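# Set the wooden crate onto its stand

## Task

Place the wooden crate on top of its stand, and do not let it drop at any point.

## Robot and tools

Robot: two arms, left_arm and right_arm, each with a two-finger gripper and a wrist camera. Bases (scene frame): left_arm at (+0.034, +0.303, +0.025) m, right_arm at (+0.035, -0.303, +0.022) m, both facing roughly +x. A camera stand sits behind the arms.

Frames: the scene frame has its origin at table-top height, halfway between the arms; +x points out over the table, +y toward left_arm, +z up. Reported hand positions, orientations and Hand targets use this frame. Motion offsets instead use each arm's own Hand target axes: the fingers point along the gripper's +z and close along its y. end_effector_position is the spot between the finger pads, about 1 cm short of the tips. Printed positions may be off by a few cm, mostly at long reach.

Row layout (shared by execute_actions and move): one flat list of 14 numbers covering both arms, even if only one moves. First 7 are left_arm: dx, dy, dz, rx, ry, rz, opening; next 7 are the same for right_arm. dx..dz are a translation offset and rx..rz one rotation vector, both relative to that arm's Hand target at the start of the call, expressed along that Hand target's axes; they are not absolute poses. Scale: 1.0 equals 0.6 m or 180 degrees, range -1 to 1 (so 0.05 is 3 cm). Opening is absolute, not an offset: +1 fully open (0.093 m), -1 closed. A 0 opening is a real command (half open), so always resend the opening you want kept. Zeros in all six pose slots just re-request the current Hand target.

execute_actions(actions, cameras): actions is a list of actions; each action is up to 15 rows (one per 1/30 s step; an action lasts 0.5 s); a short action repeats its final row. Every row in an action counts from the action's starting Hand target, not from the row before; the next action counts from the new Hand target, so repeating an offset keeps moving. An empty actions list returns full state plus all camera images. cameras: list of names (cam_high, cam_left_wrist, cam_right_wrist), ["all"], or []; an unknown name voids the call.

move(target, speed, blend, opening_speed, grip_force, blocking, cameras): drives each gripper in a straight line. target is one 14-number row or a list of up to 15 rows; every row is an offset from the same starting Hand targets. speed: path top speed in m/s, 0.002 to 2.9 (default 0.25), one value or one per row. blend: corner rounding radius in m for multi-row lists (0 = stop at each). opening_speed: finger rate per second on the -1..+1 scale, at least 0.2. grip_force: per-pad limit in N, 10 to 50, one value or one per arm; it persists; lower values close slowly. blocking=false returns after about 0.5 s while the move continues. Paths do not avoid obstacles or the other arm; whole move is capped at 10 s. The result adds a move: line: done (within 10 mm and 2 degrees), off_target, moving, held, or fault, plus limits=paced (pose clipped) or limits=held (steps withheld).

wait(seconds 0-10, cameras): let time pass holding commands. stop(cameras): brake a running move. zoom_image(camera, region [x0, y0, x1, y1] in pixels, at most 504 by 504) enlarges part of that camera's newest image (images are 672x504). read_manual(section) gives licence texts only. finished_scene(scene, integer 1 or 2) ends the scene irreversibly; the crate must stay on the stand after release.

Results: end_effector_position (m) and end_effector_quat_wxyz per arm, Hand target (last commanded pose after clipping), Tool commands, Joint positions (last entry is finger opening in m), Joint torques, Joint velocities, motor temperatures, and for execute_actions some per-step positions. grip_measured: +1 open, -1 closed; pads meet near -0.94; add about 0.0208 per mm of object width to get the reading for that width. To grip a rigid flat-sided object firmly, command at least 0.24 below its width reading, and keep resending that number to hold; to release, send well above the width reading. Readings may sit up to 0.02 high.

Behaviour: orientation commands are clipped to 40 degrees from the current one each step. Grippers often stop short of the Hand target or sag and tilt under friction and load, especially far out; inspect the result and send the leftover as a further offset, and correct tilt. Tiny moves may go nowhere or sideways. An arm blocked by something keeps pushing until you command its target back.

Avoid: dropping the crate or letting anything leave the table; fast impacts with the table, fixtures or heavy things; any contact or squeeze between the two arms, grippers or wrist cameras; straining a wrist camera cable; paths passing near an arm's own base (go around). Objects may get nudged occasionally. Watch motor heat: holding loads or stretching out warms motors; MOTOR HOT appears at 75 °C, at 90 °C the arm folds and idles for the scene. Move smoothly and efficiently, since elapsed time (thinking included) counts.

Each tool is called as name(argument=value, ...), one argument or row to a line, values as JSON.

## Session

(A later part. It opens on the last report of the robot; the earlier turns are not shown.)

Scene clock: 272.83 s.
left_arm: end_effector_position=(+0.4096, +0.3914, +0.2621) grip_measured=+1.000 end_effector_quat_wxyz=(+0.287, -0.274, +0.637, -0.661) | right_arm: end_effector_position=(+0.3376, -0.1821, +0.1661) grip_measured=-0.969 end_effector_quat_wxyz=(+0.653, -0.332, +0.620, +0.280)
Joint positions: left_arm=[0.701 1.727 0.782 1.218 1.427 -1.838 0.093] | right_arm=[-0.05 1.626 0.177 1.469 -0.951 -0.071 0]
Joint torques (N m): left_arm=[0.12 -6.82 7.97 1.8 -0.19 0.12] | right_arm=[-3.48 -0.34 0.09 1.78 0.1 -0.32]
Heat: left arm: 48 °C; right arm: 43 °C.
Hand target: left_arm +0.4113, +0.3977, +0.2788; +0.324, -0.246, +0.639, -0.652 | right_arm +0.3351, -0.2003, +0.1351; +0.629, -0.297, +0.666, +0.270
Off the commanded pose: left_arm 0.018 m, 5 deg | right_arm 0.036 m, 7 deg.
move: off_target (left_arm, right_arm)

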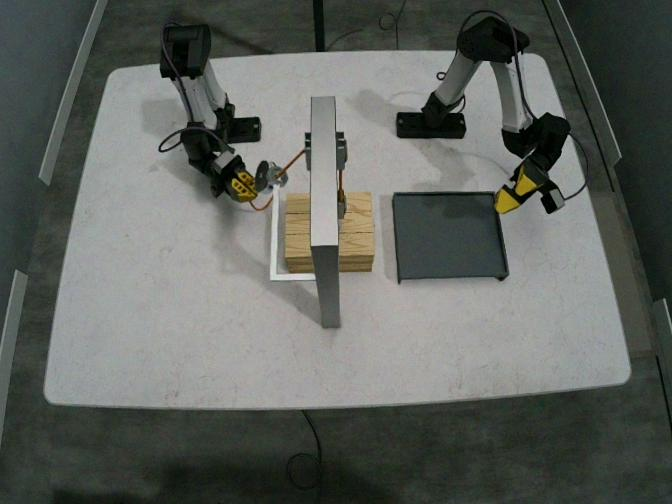

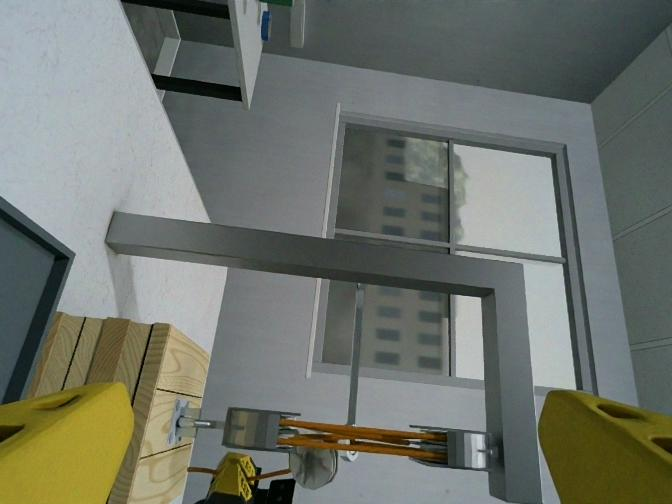

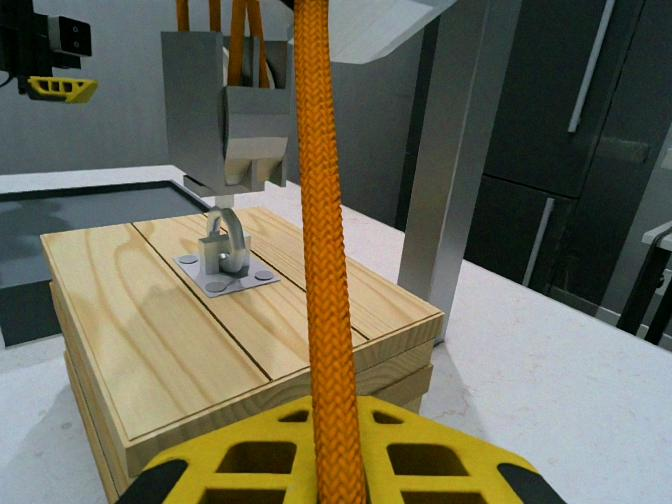

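move(
  target=[0, 0, 0, 0, 0, 0, 1, 0.0345, -0.08, -0.113, 0, 0, 0, -1],
  speed=0.08,
  cameras=["all"],
)

Scene clock: 283.67 s.
left_arm: end_effector_position=(+0.4096, +0.3914, +0.2621) grip_measured=+1.000 end_effector_quat_wxyz=(+0.287, -0.274, +0.637, -0.661) | right_arm: end_effector_position=(+0.3225, -0.2489, +0.1548) grip_measured=-0.969 end_effector_quat_wxyz=(+0.650, -0.387, +0.593, +0.274)
Joint positions: left_arm=[0.701 1.727 0.782 1.218 1.427 -1.838 0.093] | right_arm=[-0.412 1.715 0.225 1.47 -1.393 -0.2 0]
Joint torques (N m): left_arm=[0.12 -6.82 7.99 1.8 -0.18 0.11] | right_arm=[-8.12 0.24 -0.09 0.74 0.35 -0.32]
Heat: left arm: 48 °C; right arm: 42 °C.
Hand target: left_arm +0.4113, +0.3977, +0.2788; +0.324, -0.246, +0.639, -0.652 | right_arm +0.3238, -0.2837, +0.1194; +0.629, -0.297, +0.666, +0.270
Off the commanded pose: left_arm 0.018 m, 5 deg | right_arm 0.050 m, 13 deg.
move: off_target (left_arm, right_arm)

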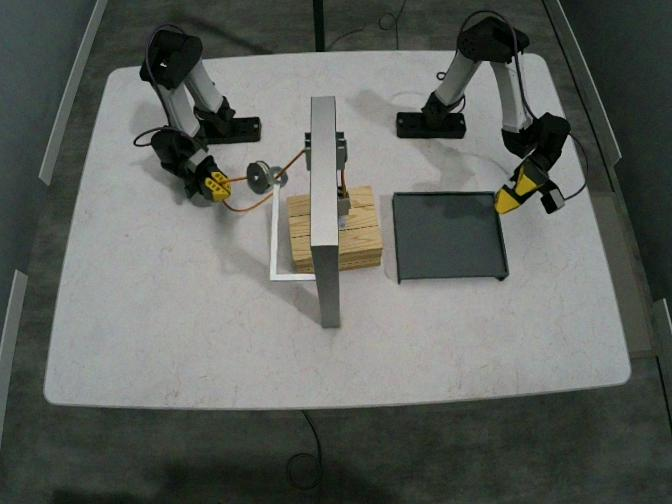

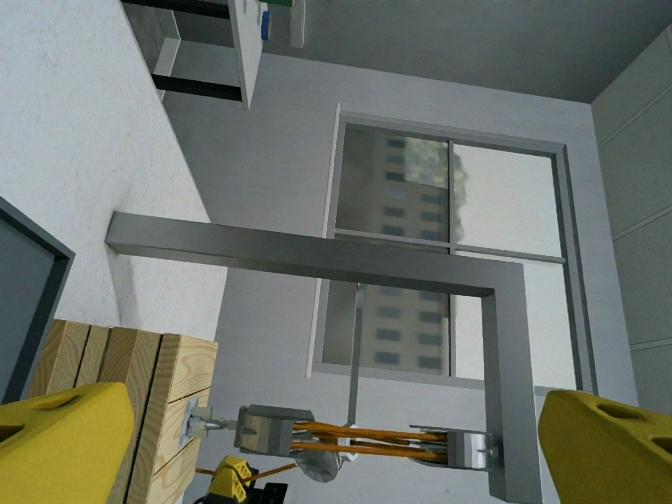

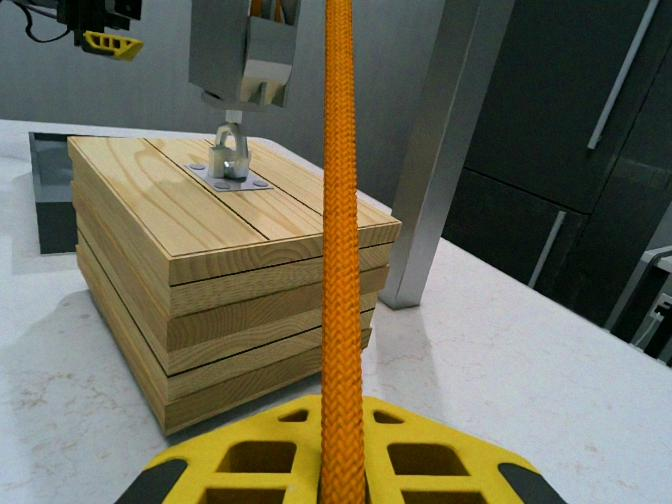

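move(
  target=[0, 0, 0, 0, 0, 0, 1, -0.0387, 0.0413, 0.0725, 0, 0, 0, -1],
  speed=0.06,
  cameras=["all"],
)

Scene clock: 289.60 s.
left_arm: end_effector_position=(+0.4096, +0.3914, +0.2621) grip_measured=+1.000 end_effector_quat_wxyz=(+0.287, -0.274, +0.637, -0.661) | right_arm: end_effector_position=(+0.3295, -0.2240, +0.1534) grip_measured=-0.969 end_effector_quat_wxyz=(+0.646, -0.338, +0.627, +0.274)
Joint positions: left_arm=[0.701 1.727 0.782 1.218 1.427 -1.838 0.093] | right_arm=[-0.266 1.657 0.168 1.45 -1.166 -0.129 0]
Joint torques (N m): left_arm=[0.12 -6.8 7.99 1.8 -0.19 0.12] | right_arm=[-0.66 -3.48 2.26 1.13 0.42 -0.06]
Heat: left arm: 48 °C; right arm: 41 °C.
Hand target: left_arm +0.4113, +0.3977, +0.2788; +0.324, -0.246, +0.639, -0.652 | right_arm +0.3358, -0.2337, +0.1395; +0.629, -0.297, +0.666, +0.270
Off the commanded pose: left_arm 0.018 m, 5 deg | right_arm 0.018 m, 7 deg.
move: off_target (left_arm, right_arm)

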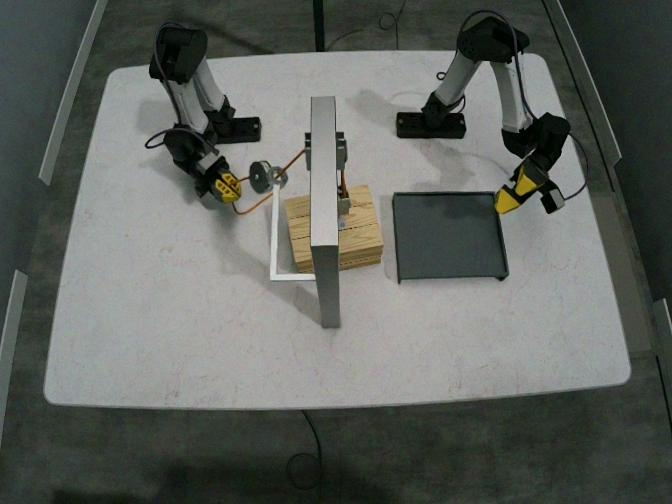

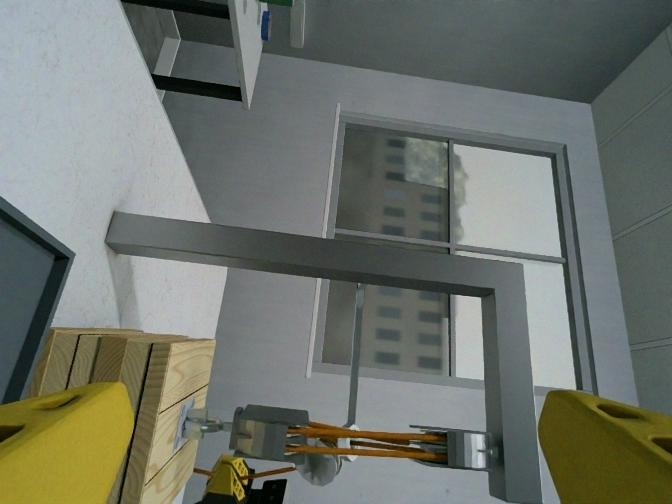

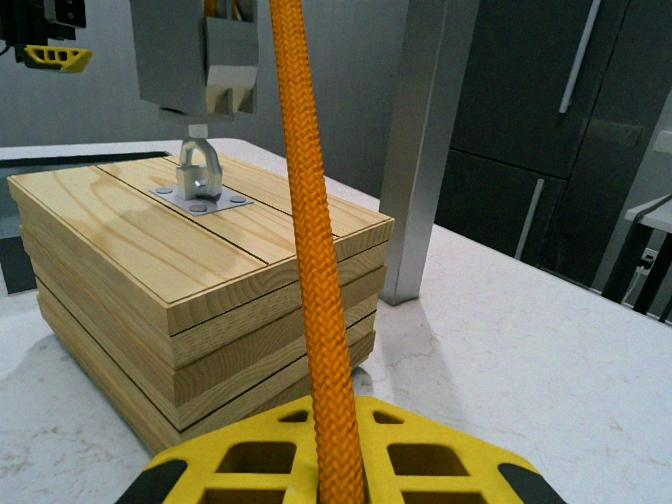

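wait(
  seconds=1,
  cameras=["all"],
)

zoom_image(
  camera="cam_left_wrist",
  region=[0, 300, 360, 504],
)

zoom_image(
  camera="cam_high",
  region=[200, 130, 400, 300],
)

Scene clock: 294.83 s.
left_arm: end_effector_position=(+0.4096, +0.3914, +0.2621) grip_measured=+1.000 end_effector_quat_wxyz=(+0.287, -0.274, +0.637, -0.661) | right_arm: end_effector_position=(+0.3295, -0.2240, +0.1534) grip_measured=-0.969 end_effector_quat_wxyz=(+0.646, -0.338, +0.627, +0.274)
Joint positions: left_arm=[0.701 1.727 0.782 1.218 1.427 -1.838 0.093] | right_arm=[-0.266 1.657 0.168 1.45 -1.166 -0.129 0]
Joint torques (N m): left_arm=[0.1 -6.82 7.97 1.81 -0.19 0.12] | right_arm=[-0.58 -3.49 2.25 1.16 0.38 -0.04]
Heat: left arm: 48 °C; right arm: 41 °C.
Hand target: left_arm +0.4113, +0.3977, +0.2788; +0.324, -0.246, +0.639, -0.652 | right_arm +0.3358, -0.2337, +0.1395; +0.629, -0.297, +0.666, +0.270
Tool commands: left_gripper/opening=+1.0 right_gripper/opening=-1.0
Off the commanded pose: left_arm 0.018 m, 5 deg | right_arm 0.018 m, 7 deg.
wait: 1.00 s; at rest from the start

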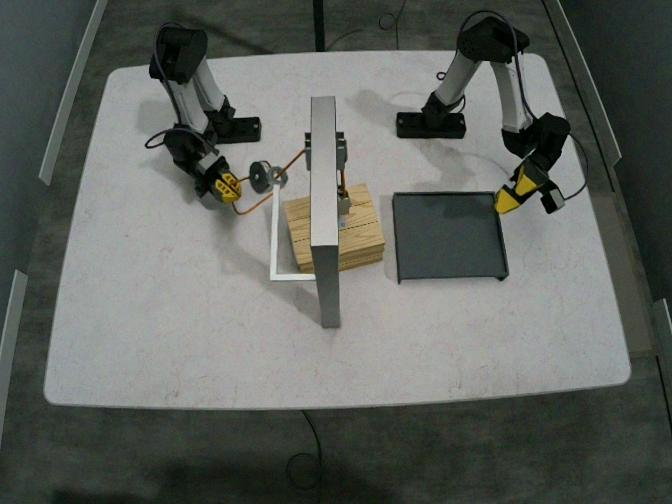

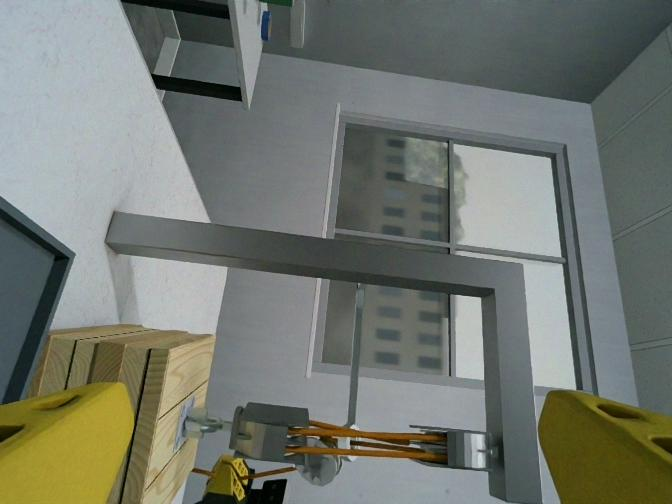

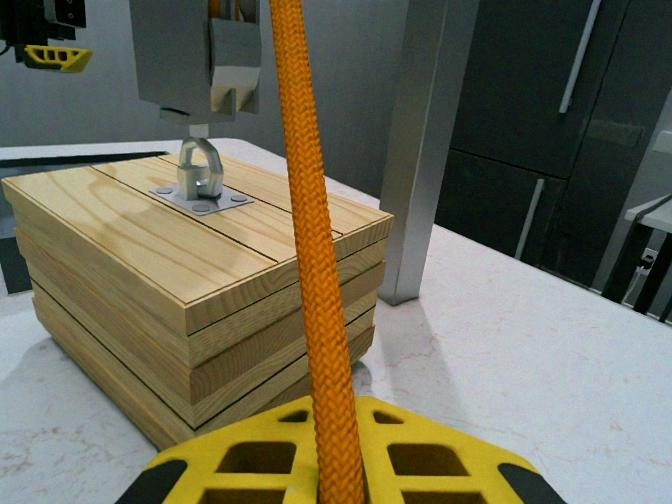

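Scaled by 1.400 from the camera's 672x504 image, which has a finer 960x720 frame.

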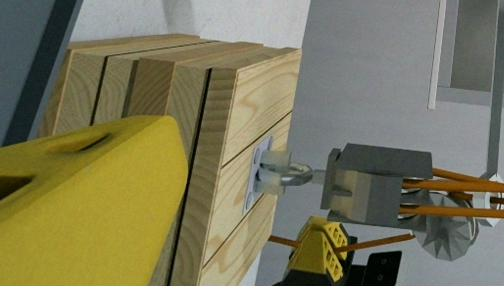

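Scaled by 2.520 from the camera's 672x504 image, which has a finer 960x720 frame.

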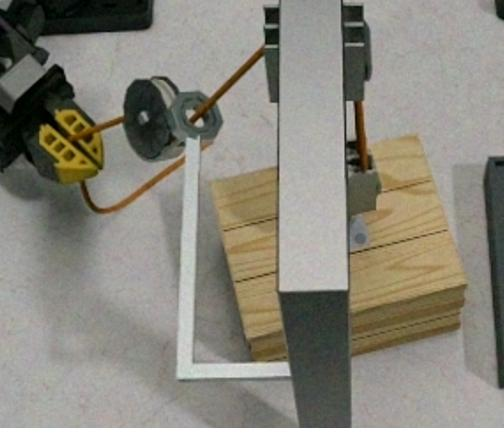

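move(
  target=[0, 0, 0, 0, 0, 0, 1, -0.03, 0.03, 0.05, 0, 0, 0, -1],
  speed=0.06,
  cameras=["all"],
)

zoom_image(
  camera="cam_high",
  region=[200, 130, 400, 300],
)

zoom_image(
  camera="cam_left_wrist",
  region=[0, 300, 360, 504],
)

Scene clock: 300.20 s.
left_arm: end_effector_position=(+0.4096, +0.3914, +0.2621) grip_measured=+1.000 end_effector_quat_wxyz=(+0.287, -0.274, +0.637, -0.661) | right_arm: end_effector_position=(+0.3362, -0.1911, +0.1723) grip_measured=-0.969 end_effector_quat_wxyz=(+0.654, -0.328, +0.626, +0.272)
Joint positions: left_arm=[0.701 1.727 0.782 1.218 1.427 -1.838 0.093] | right_arm=[-0.086 1.537 0.174 1.367 -0.968 -0.086 0]
Joint torques (N m): left_arm=[0.12 -6.82 7.97 1.8 -0.19 0.12] | right_arm=[-0.35 -3.28 3.71 1.06 0.3 -0.09]
Heat: left arm: 48 °C; right arm: 40 °C.
Hand target: left_arm +0.4113, +0.3977, +0.2788; +0.324, -0.246, +0.639, -0.652 | right_arm +0.3435, -0.1985, +0.1553; +0.629, -0.297, +0.666, +0.270
Off the commanded pose: left_arm 0.018 m, 5 deg | right_arm 0.020 m, 7 deg.
move: off_target (left_arm, right_arm)

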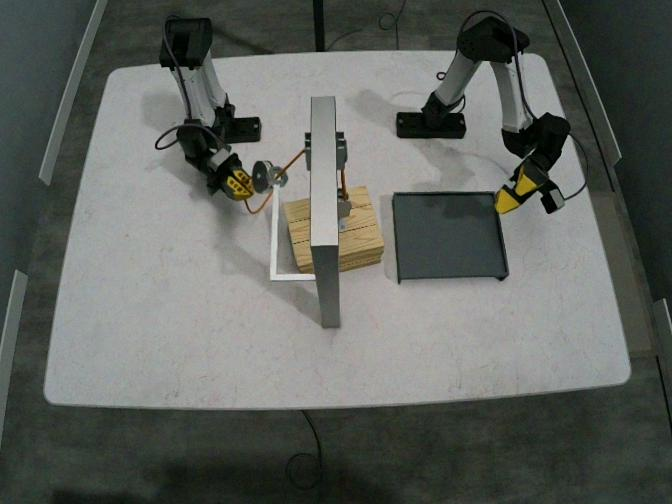

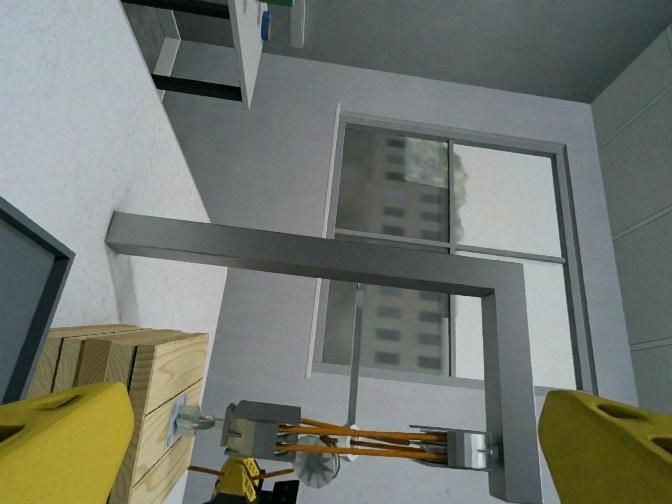

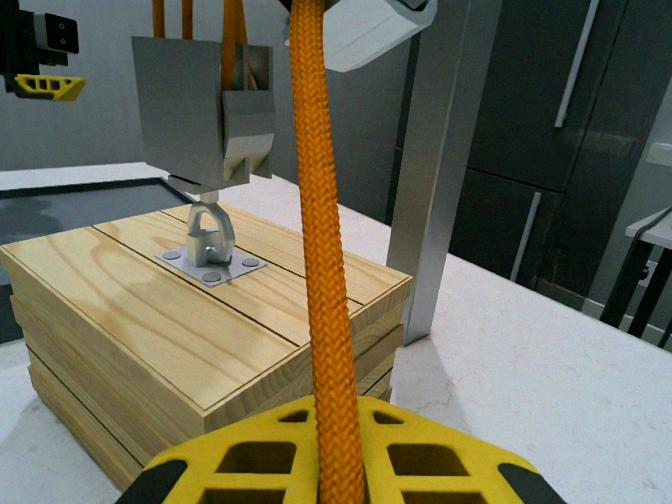

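Scaled by 2.520 from the camera's 672x504 image, which has a finer 960x720 frame.

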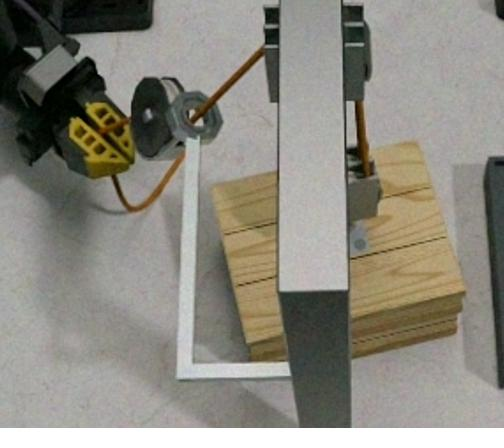

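Scaled by 1.400 from the camera's 672x504 image, which has a finer 960x720 frame.

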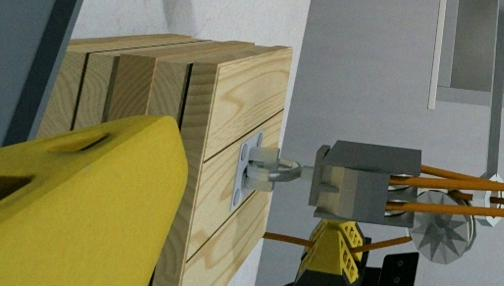

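move(
  target=[0, 0, 0, 0, 0, 0, 1, 0.0625, -0.1125, -0.234, -0.069, 0.153, -0.04, -1],
  speed=0.07,
  cameras=["all"],
)

Scene clock: 321.30 s.
left_arm: end_effector_position=(+0.4096, +0.3914, +0.2621) grip_measured=+1.000 end_effector_quat_wxyz=(+0.287, -0.274, +0.637, -0.661) | right_arm: end_effector_position=(+0.3043, -0.3135, +0.1470) grip_measured=-0.969 end_effector_quat_wxyz=(+0.679, -0.389, +0.589, +0.202)
Joint positions: left_arm=[0.701 1.727 0.782 1.218 1.427 -1.838 0.093] | right_arm=[-0.709 1.699 0.24 1.271 -1.588 -0.483 0]
Joint torques (N m): left_arm=[0.13 -6.79 7.99 1.8 -0.19 0.12] | right_arm=[-9.52 0.14 2.1 0.61 -0.18 0.01]
Heat: left arm: 49 °C; right arm: 39 °C.
Hand target: left_arm +0.4113, +0.3977, +0.2788; +0.324, -0.246, +0.639, -0.652 | right_arm +0.2968, -0.3493, +0.1277; +0.433, -0.459, +0.744, +0.222
Off the commanded pose: left_arm 0.018 m, 5 deg | right_arm 0.041 m, 34 deg.
joint read past its limit (right arm) — joint 5 (wrist yaw), lower limit.
joint sent to its limit (right arm) — joint 5 (wrist yaw), lower limit. The joint targets are off in position and orientation.
move: off_target (left_arm, right_arm)

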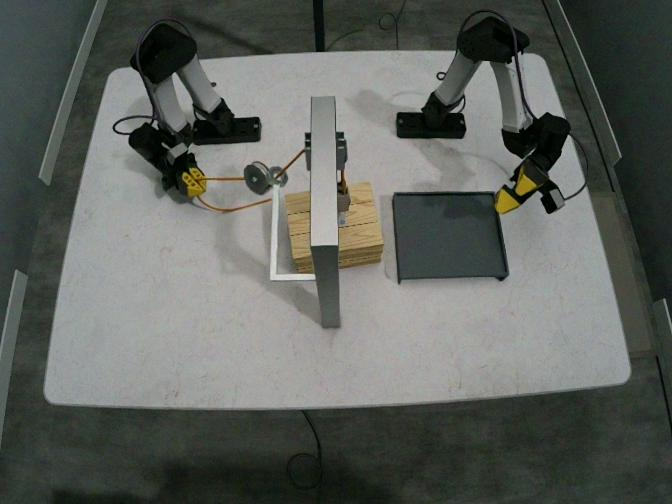

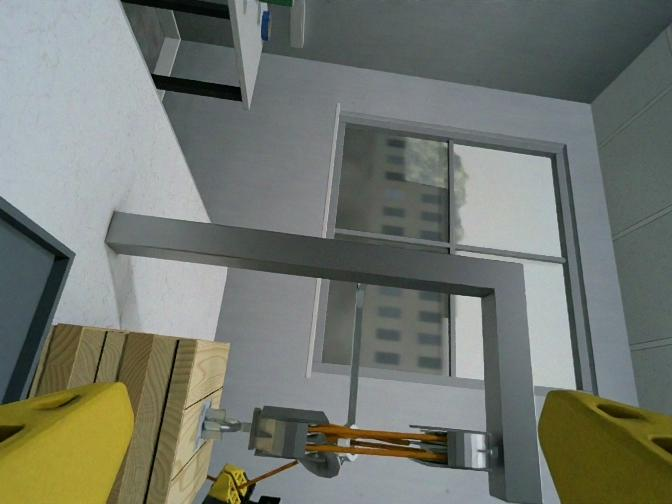

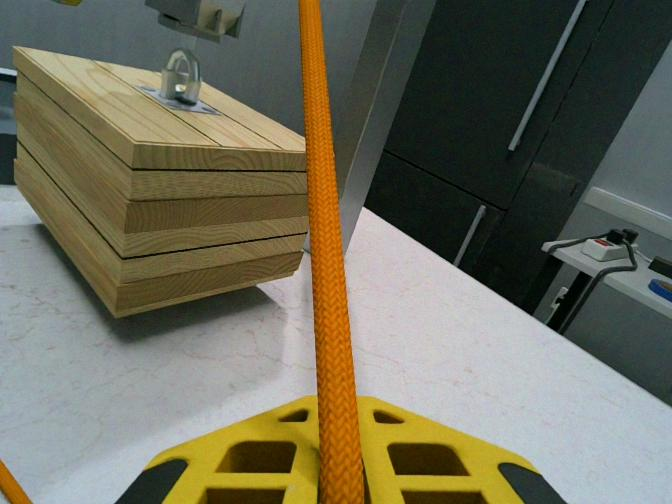

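move(
  target=[0, 0, 0, 0, 0, 0, 1, 0.1215, -0.248, -0.123, 0.143, -0.141, 0.07, -1],
  speed=0.07,
  cameras=["all"],
)

Scene clock: 345.97 s.
left_arm: end_effector_position=(+0.4096, +0.3914, +0.2621) grip_measured=+1.000 end_effector_quat_wxyz=(+0.287, -0.274, +0.637, -0.661) | right_arm: end_effector_position=(+0.3861, -0.4385, +0.1296) grip_measured=-0.969 end_effector_quat_wxyz=(+0.669, -0.292, +0.644, +0.229)
Joint positions: left_arm=[0.701 1.727 0.782 1.218 1.427 -1.838 0.093] | right_arm=[-0.827 2.151 0.752 1.465 -1.588 -0.029 0]
Joint torques (N m): left_arm=[0.12 -6.8 7.97 1.8 -0.19 0.12] | right_arm=[-10.99 -2.25 8.17 1.11 0.22 0.43]
Motor temperatures (°C): left_arm=[30 37 46 49 28 27 28] | right_arm=[37 32 38 38 27 25 30]
Heat: left arm: 49 °C; right arm: 38 °C.
Hand target: left_arm +0.4113, +0.3977, +0.2788; +0.324, -0.246, +0.639, -0.652 | right_arm +0.3796, -0.5102, +0.1147; +0.648, -0.210, +0.707, +0.192
Off the commanded pose: left_arm 0.018 m, 5 deg | right_arm 0.073 m, 13 deg.
move: off_target (left_arm, right_arm)

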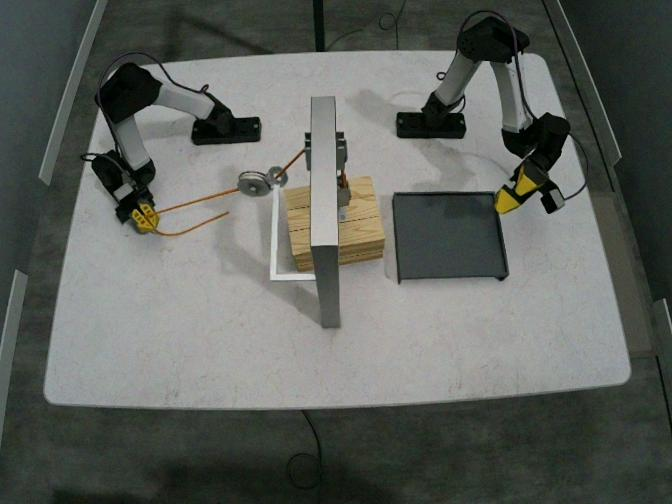

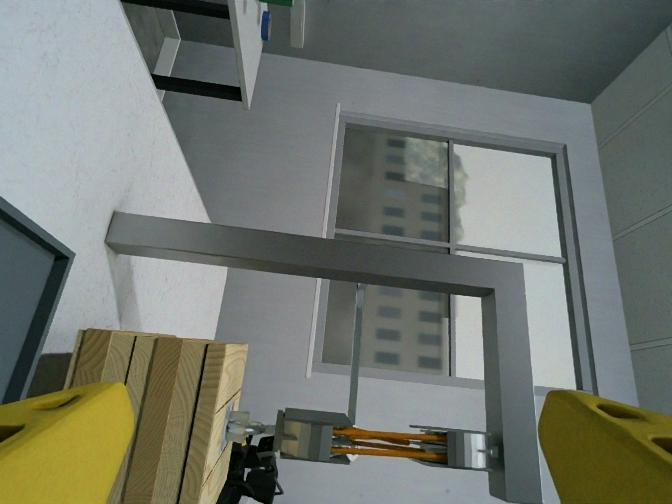

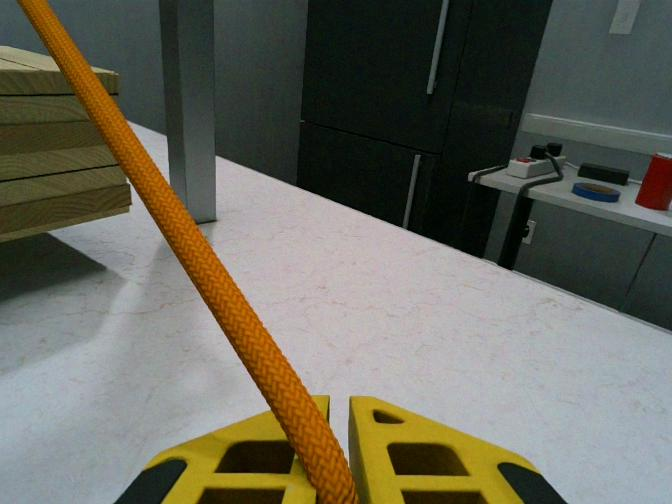

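zoom_image(
  camera="cam_left_wrist",
  region=[30, 300, 370, 504],
)

zoom_image(
  camera="cam_high",
  region=[230, 130, 410, 310],
)

Scaled by 1.482 from the camera's 672x504 image, which has a finer 960x720 frame.

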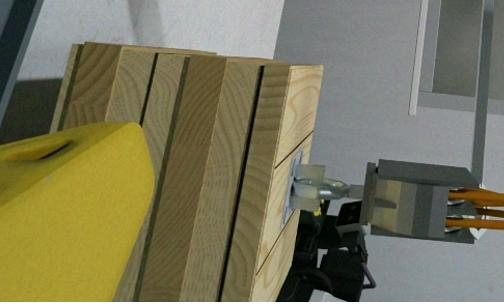

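Scaled by 2.800 from the camera's 672x504 image, which has a finer 960x720 frame.

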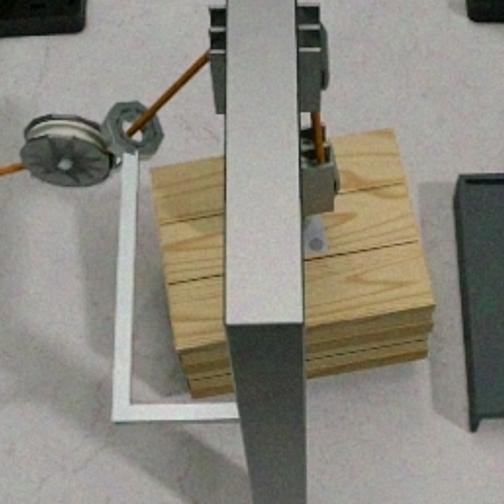

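move(
  target=[0, 0, 0, 0, 0, 0, 1, 0.007, -0.126, -0.081, 0.033, 0, 0.003, -1],
  speed=0.07,
  cameras=["all"],
)

zoom_image(
  camera="cam_right_wrist",
  region=[0, 0, 300, 260],
)

Scene clock: 394.80 s.
left_arm: end_effector_position=(+0.4096, +0.3914, +0.2621) grip_measured=+1.000 end_effector_quat_wxyz=(+0.287, -0.274, +0.637, -0.661) | right_arm: end_effector_position=(+0.4047, -0.5278, +0.1255) grip_measured=-0.969 end_effector_quat_wxyz=(+0.679, -0.252, +0.662, +0.194)
Joint positions: left_arm=[0.701 1.727 0.782 1.218 1.427 -1.838 0.093] | right_arm=[-0.941 2.32 1.047 1.465 -1.588 0.107 0]
Joint torques (N m): left_arm=[0.13 -6.79 7.98 1.8 -0.19 0.12] | right_arm=[-11.02 -5.11 8.96 1.03 0.12 0.47]
Motor temperatures (°C): left_arm=[30 38 46 50 28 26 28] | right_arm=[44 32 42 38 28 26 31]
Heat: left arm: 50 °C; right arm: 44 °C.
Hand target: left_arm +0.4113, +0.3977, +0.2788; +0.324, -0.246, +0.639, -0.652 | right_arm +0.3800, -0.6001, +0.1148; +0.657, -0.172, +0.717, +0.159
Off the commanded pose: left_arm 0.018 m, 5 deg | right_arm 0.077 m, 12 deg.
move: off_target (left_arm, right_arm)

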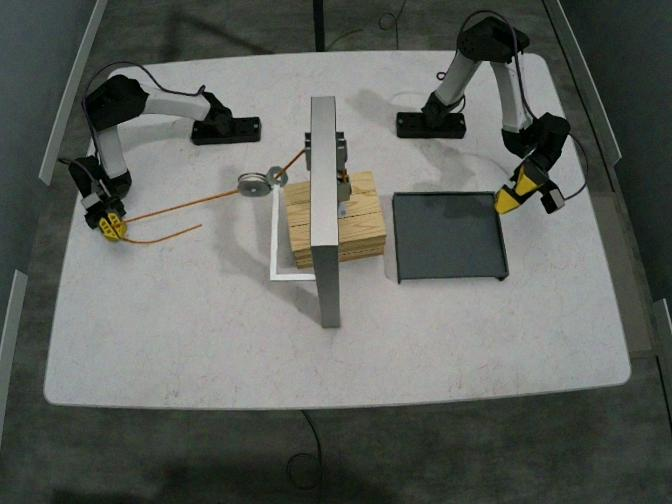

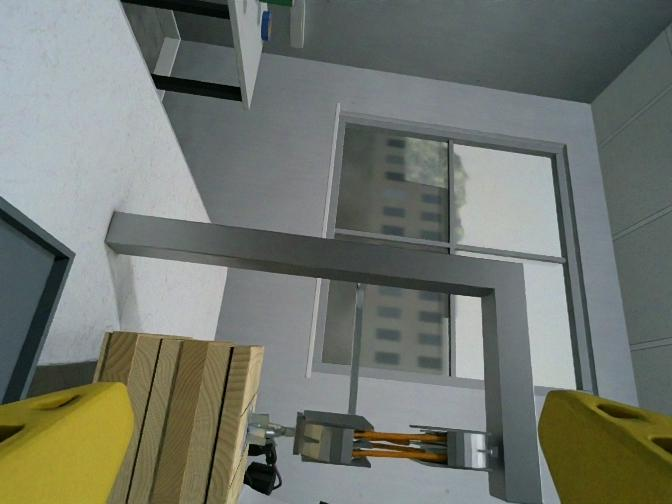

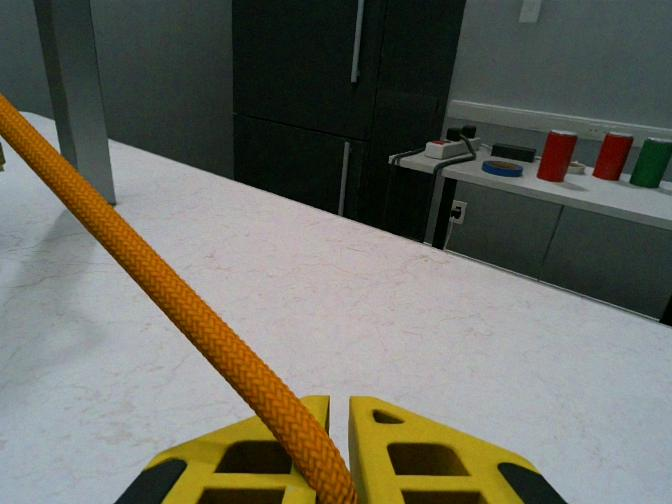

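Scaled by 1.680 from the camera's 672x504 image, which has a finer 960x720 frame.

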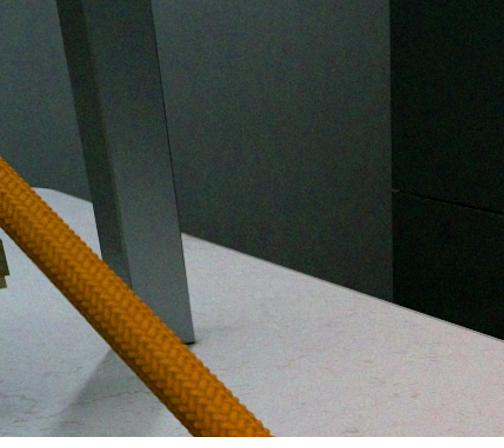

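move(
  target=[0, 0, 0, 0, 0, 0, 1, -0.002, 0.045, 0.023, 0, 0, 0, -1],
  speed=0.05,
  cameras=["cam_left_wrist"],
)

Scene clock: 437.10 s.
left_arm: end_effector_position=(+0.4096, +0.3914, +0.2621) grip_measured=+1.000 end_effector_quat_wxyz=(+0.287, -0.274, +0.637, -0.661) | right_arm: end_effector_position=(+0.3981, -0.5216, +0.1164) grip_measured=-0.969 end_effector_quat_wxyz=(+0.675, -0.234, +0.668, +0.207)
Joint positions: left_arm=[0.701 1.727 0.782 1.218 1.427 -1.838 0.093] | right_arm=[-0.945 2.32 0.999 1.467 -1.586 0.107 0]
Joint torques (N m): left_arm=[0.12 -6.8 7.98 1.8 -0.19 0.12] | right_arm=[-7.75 -8.24 4.45 1.49 0.4 0.24]
Motor temperatures (°C): left_arm=[29 38 46 50 28 26 28] | right_arm=[47 34 48 38 27 26 31]
Heat: left arm: 50 °C; right arm: 48 °C.
Hand target: left_arm +0.4113, +0.3977, +0.2788; +0.324, -0.246, +0.639, -0.652 | right_arm +0.3800, -0.5698, +0.1148; +0.657, -0.172, +0.717, +0.159
Off the commanded pose: left_arm 0.018 m, 5 deg | right_arm 0.051 m, 11 deg.
move: off_target (left_arm, right_arm)
Images, in order (width x height): cam_left_wrist 672x504.

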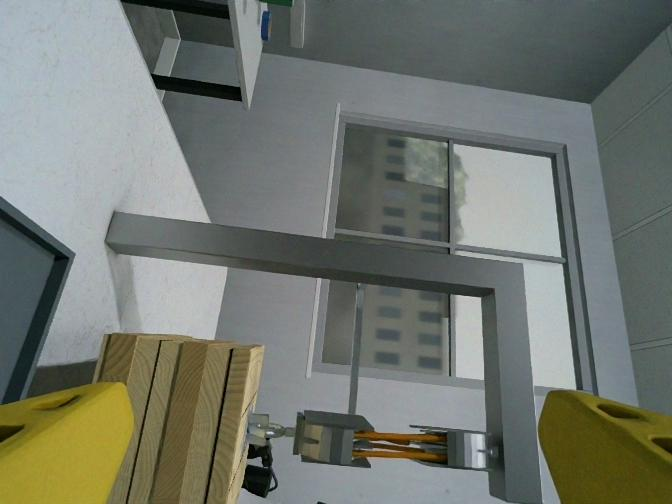

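move(
  target=[-0.18, 0.057, -0.172, -0.003, 0.427, 0.515, 1, 0, 0, 0, 0, 0, 0, -1],
  speed=0.4,
  cameras=["cam_left_wrist", "cam_high"],
)

Scene clock: 451.17 s.
left_arm: end_effector_position=(+0.4132, +0.5454, +0.2372) grip_measured=+1.000 end_effector_quat_wxyz=(+0.708, +0.328, +0.621, -0.078) | right_arm: end_effector_position=(+0.3981, -0.5216, +0.1164) grip_measured=-0.969 end_effector_quat_wxyz=(+0.675, -0.234, +0.668, +0.207)
Joint positions: left_arm=[0.976 2.132 1.173 1.516 1.544 -0.18 0.093] | right_arm=[-0.945 2.32 0.999 1.467 -1.586 0.107 0]
Joint torques (N m): left_arm=[-0.1 -10.45 7.12 0.87 -0.13 0.2] | right_arm=[-7.77 -8.27 4.46 1.49 0.41 0.26]
Heat: left arm: 49 °C; right arm: 45 °C.
Hand target: left_arm +0.4113, +0.5480, +0.2486; +0.464, +0.545, +0.675, -0.176 | right_arm +0.3800, -0.5698, +0.1148; +0.657, -0.172, +0.717, +0.159
Off the commanded pose: left_arm 0.012 m, 70 deg; orientation clipped | right_arm 0.051 m, 11 deg.
joint sent to its limit (left arm) — joint 5 (wrist yaw), upper limit. The joint targets are off in position and orientation.
move: off_target (left_arm, right_arm); limits=paced
Images, in order (width x height): cam_high 672x504, cam_left_wrist 672x504.

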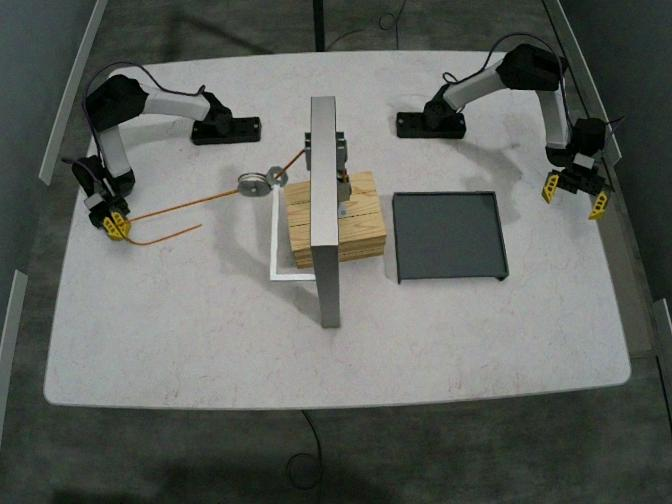

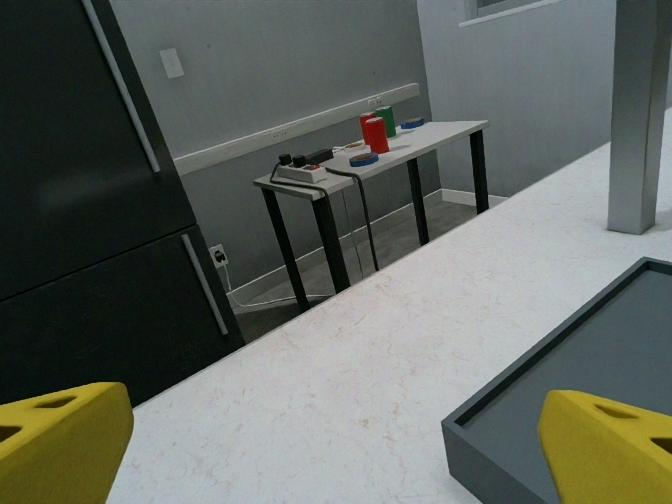

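move(
  target=[
    [-0.061, -0.022, 0.05, -0.3713, -0.018, -0.2392, 1, 0, 0, 0, 0, 0, 0, -1],
    [-0.061, -0.022, 0.05, -0.2411, 0.2129, -0.3824, 1, 0, 0, 0, 0, 0, 0, -1],
    [-0.061, -0.022, 0.05, -0.0114, 0.2534, -0.162, 1, 0, 0, 0, 0, 0, 0, -1],
  ],
  speed=0.6,
  cameras=["cam_left_wrist", "cam_high"],
)

Scene clock: 476.27 s.
left_arm: end_effector_position=(+0.4124, +0.5043, +0.2500) grip_measured=+1.000 end_effector_quat_wxyz=(+0.170, +0.358, +0.918, +0.024) | right_arm: end_effector_position=(+0.3981, -0.5216, +0.1164) grip_measured=-0.969 end_effector_quat_wxyz=(+0.675, -0.234, +0.668, +0.207)
Joint positions: left_arm=[0.609 2.049 2.25 -1.531 0.249 1.299 0.093] | right_arm=[-0.945 2.32 0.999 1.467 -1.586 0.107 0]
Joint torques (N m): left_arm=[-0.64 -8.96 8.61 0.31 0.32 0.21] | right_arm=[-7.82 -8.27 4.44 1.48 0.43 0.24]
Motor temperatures (°C): left_arm=[29 44 44 45 28 26 28] | right_arm=[43 37 42 39 28 26 31]
Heat: left arm: 45 °C; right arm: 43 °C.
Hand target: left_arm +0.4115, +0.5001, +0.2598; +0.121, +0.379, +0.916, -0.050 | right_arm +0.3800, -0.5698, +0.1148; +0.657, -0.172, +0.717, +0.159
Off the commanded pose: left_arm 0.011 m, 10 deg | right_arm 0.051 m, 11 deg.
joint sent to its limit (left arm) — joint 4 (wrist pitch), lower limit. The joint targets are off in position and orientation.
move: off_target (left_arm, right_arm)
Images, in order (width x height): cam_high 672x504, cam_left_wrist 672x504.

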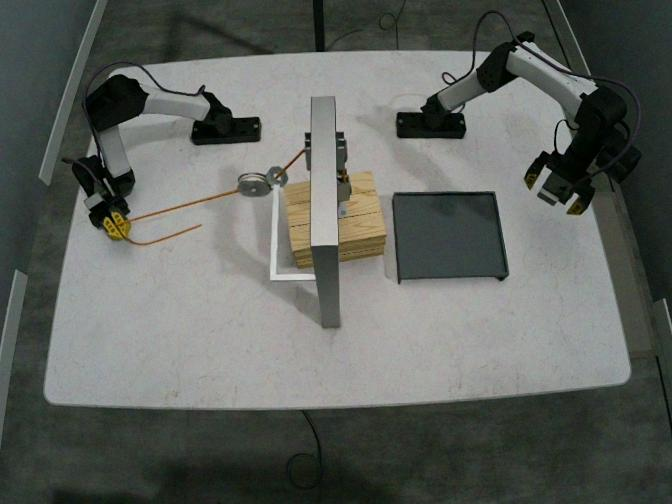

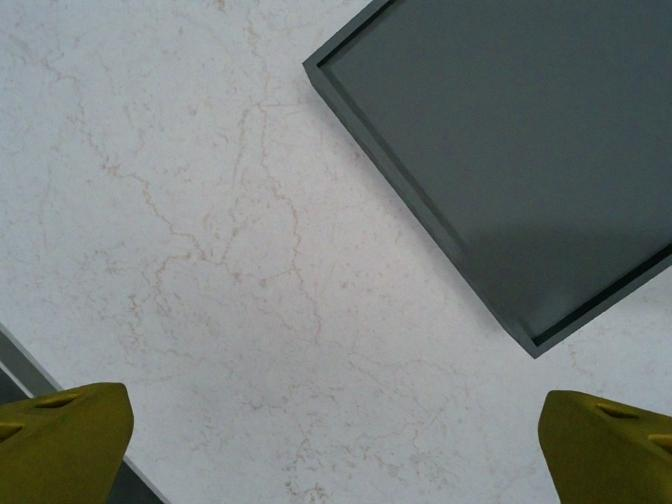

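move(
  target=[0.096, 0.0983, 0.1463, -0.1902, -0.3307, -0.1803, 1, 0, 0, 0, 0, 0, 0, -1],
  speed=0.5,
  cameras=["cam_left_wrist", "cam_high"],
)

Scene clock: 497.97 s.
left_arm: end_effector_position=(+0.4269, +0.5629, +0.1529) grip_measured=+1.000 end_effector_quat_wxyz=(+0.617, -0.010, +0.787, -0.017) | right_arm: end_effector_position=(+0.3981, -0.5216, +0.1164) grip_measured=-0.969 end_effector_quat_wxyz=(+0.675, -0.234, +0.668, +0.207)
Joint positions: left_arm=[0.876 1.858 0.867 0.628 0.835 0.235 0.093] | right_arm=[-0.945 2.32 0.999 1.467 -1.586 0.107 0]
Joint torques (N m): left_arm=[-0.77 -7.34 5.12 2.13 0.03 0.07] | right_arm=[-7.76 -8.24 4.46 1.47 0.44 0.22]
Heat: left arm: 45 °C; right arm: 42 °C.
Hand target: left_arm +0.4300, +0.5652, +0.1601; +0.629, +0.001, +0.777, +0.000 | right_arm +0.3800, -0.5698, +0.1148; +0.657, -0.172, +0.717, +0.159
Off the commanded pose: left_arm 0.008 m, 3 deg | right_arm 0.051 m, 11 deg.
move: off_target (left_arm, right_arm)
Images, in order (width x height): cam_high 672x504, cam_left_wrist 672x504.

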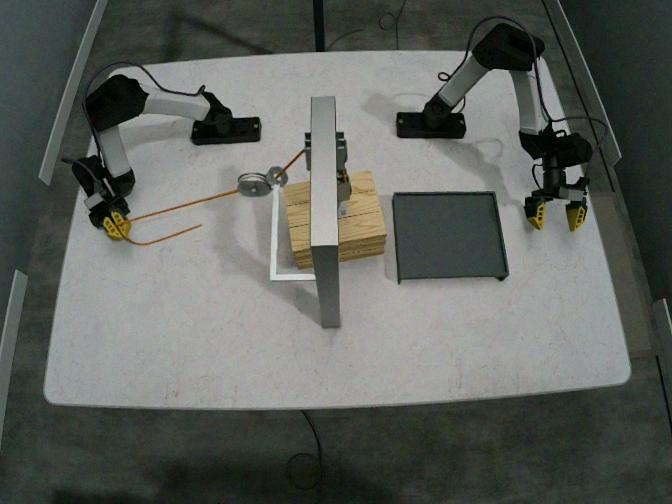

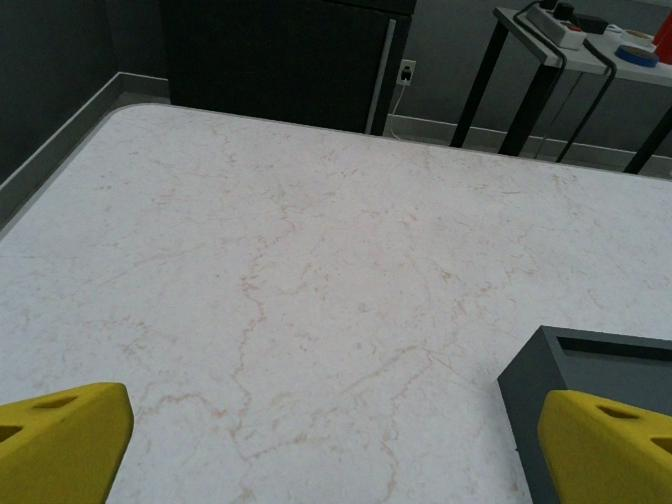

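move(
  target=[0.171, 0.0167, 0.053, 0, 0, 0, 1, 0, 0, 0, 0, 0, 0, -1],
  speed=0.15,
  cameras=["cam_left_wrist", "cam_high"],
)

Scene clock: 504.63 s.
left_arm: end_effector_position=(+0.4332, +0.5701, +0.0494) grip_measured=+1.000 end_effector_quat_wxyz=(+0.623, +0.002, +0.782, -0.006) | right_arm: end_effector_position=(+0.3981, -0.5216, +0.1164) grip_measured=-0.969 end_effector_quat_wxyz=(+0.675, -0.234, +0.668, +0.207)
Joint positions: left_arm=[0.876 2.253 0.853 1.06 0.835 0.25 0.093] | right_arm=[-0.945 2.32 0.999 1.467 -1.586 0.107 0]
Joint torques (N m): left_arm=[-0.9 -7.47 5.89 1.8 0 -0.01] | right_arm=[-7.82 -8.25 4.44 1.46 0.43 0.26]
Heat: left arm: 46 °C; right arm: 42 °C.
Hand target: left_arm +0.4398, +0.5753, +0.0532; +0.629, +0.001, +0.777, +0.000 | right_arm +0.3800, -0.5698, +0.1148; +0.657, -0.172, +0.717, +0.159
Off the commanded pose: left_arm 0.009 m, 1 deg | right_arm 0.051 m, 11 deg.
move: off_target (right_arm)
Images, in order (width x height): cam_high 672x504, cam_left_wrist 672x504.

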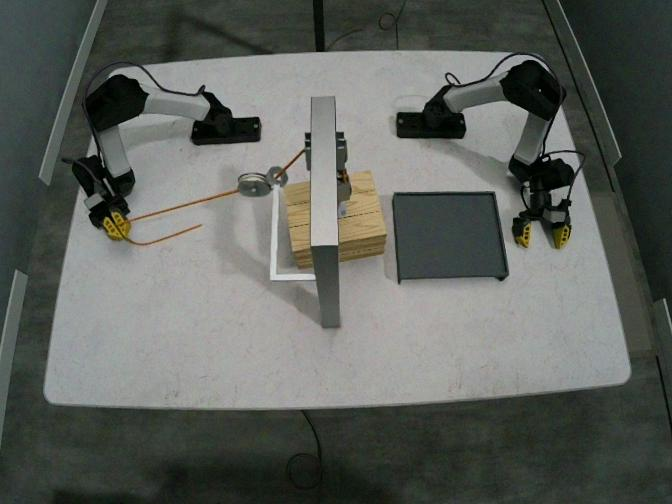

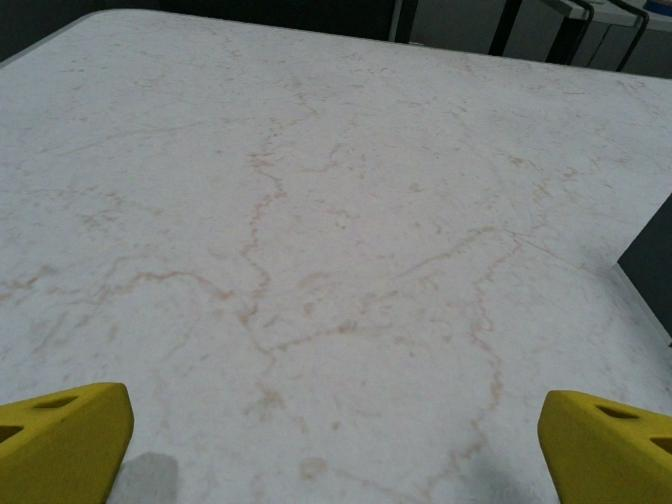

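move(
  target=[0, -0.2, 0.02, 0, 0, 0, 1, 0, 0, 0, 0, 0, 0, -1],
  speed=0.1,
  cameras=["cam_left_wrist", "cam_high"],
)

Scene clock: 509.80 s.
left_arm: end_effector_position=(+0.4474, +0.4727, +0.0457) grip_measured=+1.000 end_effector_quat_wxyz=(+0.627, -0.009, +0.779, +0.023) | right_arm: end_effector_position=(+0.3981, -0.5216, +0.1164) grip_measured=-0.969 end_effector_quat_wxyz=(+0.675, -0.234, +0.668, +0.207)
Joint positions: left_arm=[0.6 2.224 0.59 1.387 0.516 0.149 0.093] | right_arm=[-0.945 2.32 0.999 1.467 -1.586 0.107 0]
Joint torques (N m): left_arm=[-2.52 -9.32 1.52 1.75 0.17 -0.05] | right_arm=[-7.75 -8.27 4.4 1.48 0.38 0.24]
Heat: left arm: 47 °C; right arm: 42 °C.
Hand target: left_arm +0.4514, +0.4553, +0.0505; +0.629, +0.001, +0.777, +0.000 | right_arm +0.3800, -0.5698, +0.1148; +0.657, -0.172, +0.717, +0.159
Off the commanded pose: left_arm 0.019 m, 3 deg | right_arm 0.051 m, 11 deg.
move: off_target (left_arm, right_arm)
Images, in order (width x height): cam_high 672x504, cam_left_wrist 672x504.

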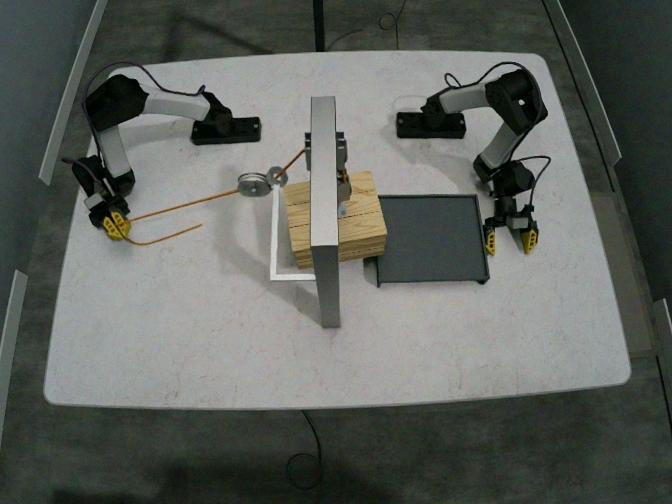

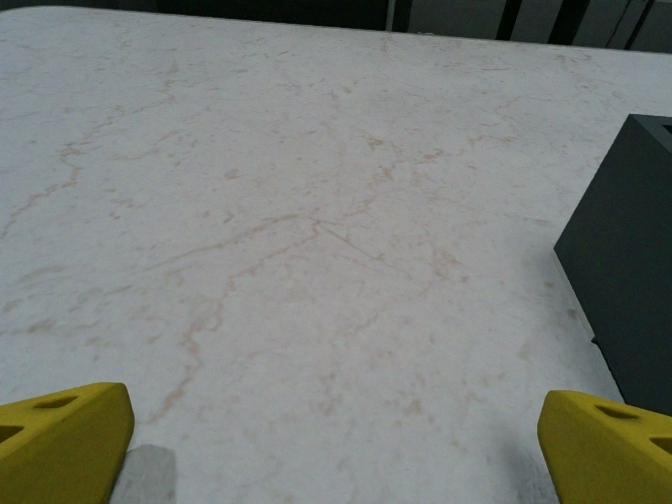

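zoom_image(
  camera="cam_high",
  region=[270, 160, 510, 300],
)

Scaled by 2.100 from the camera's 672x504 image, which has a finer 960x720 frame.

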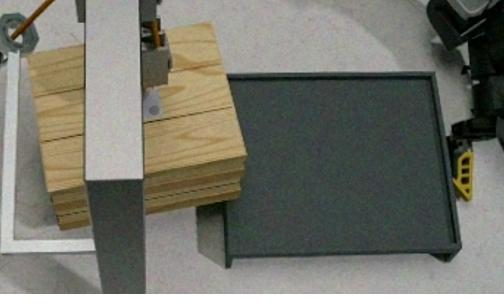

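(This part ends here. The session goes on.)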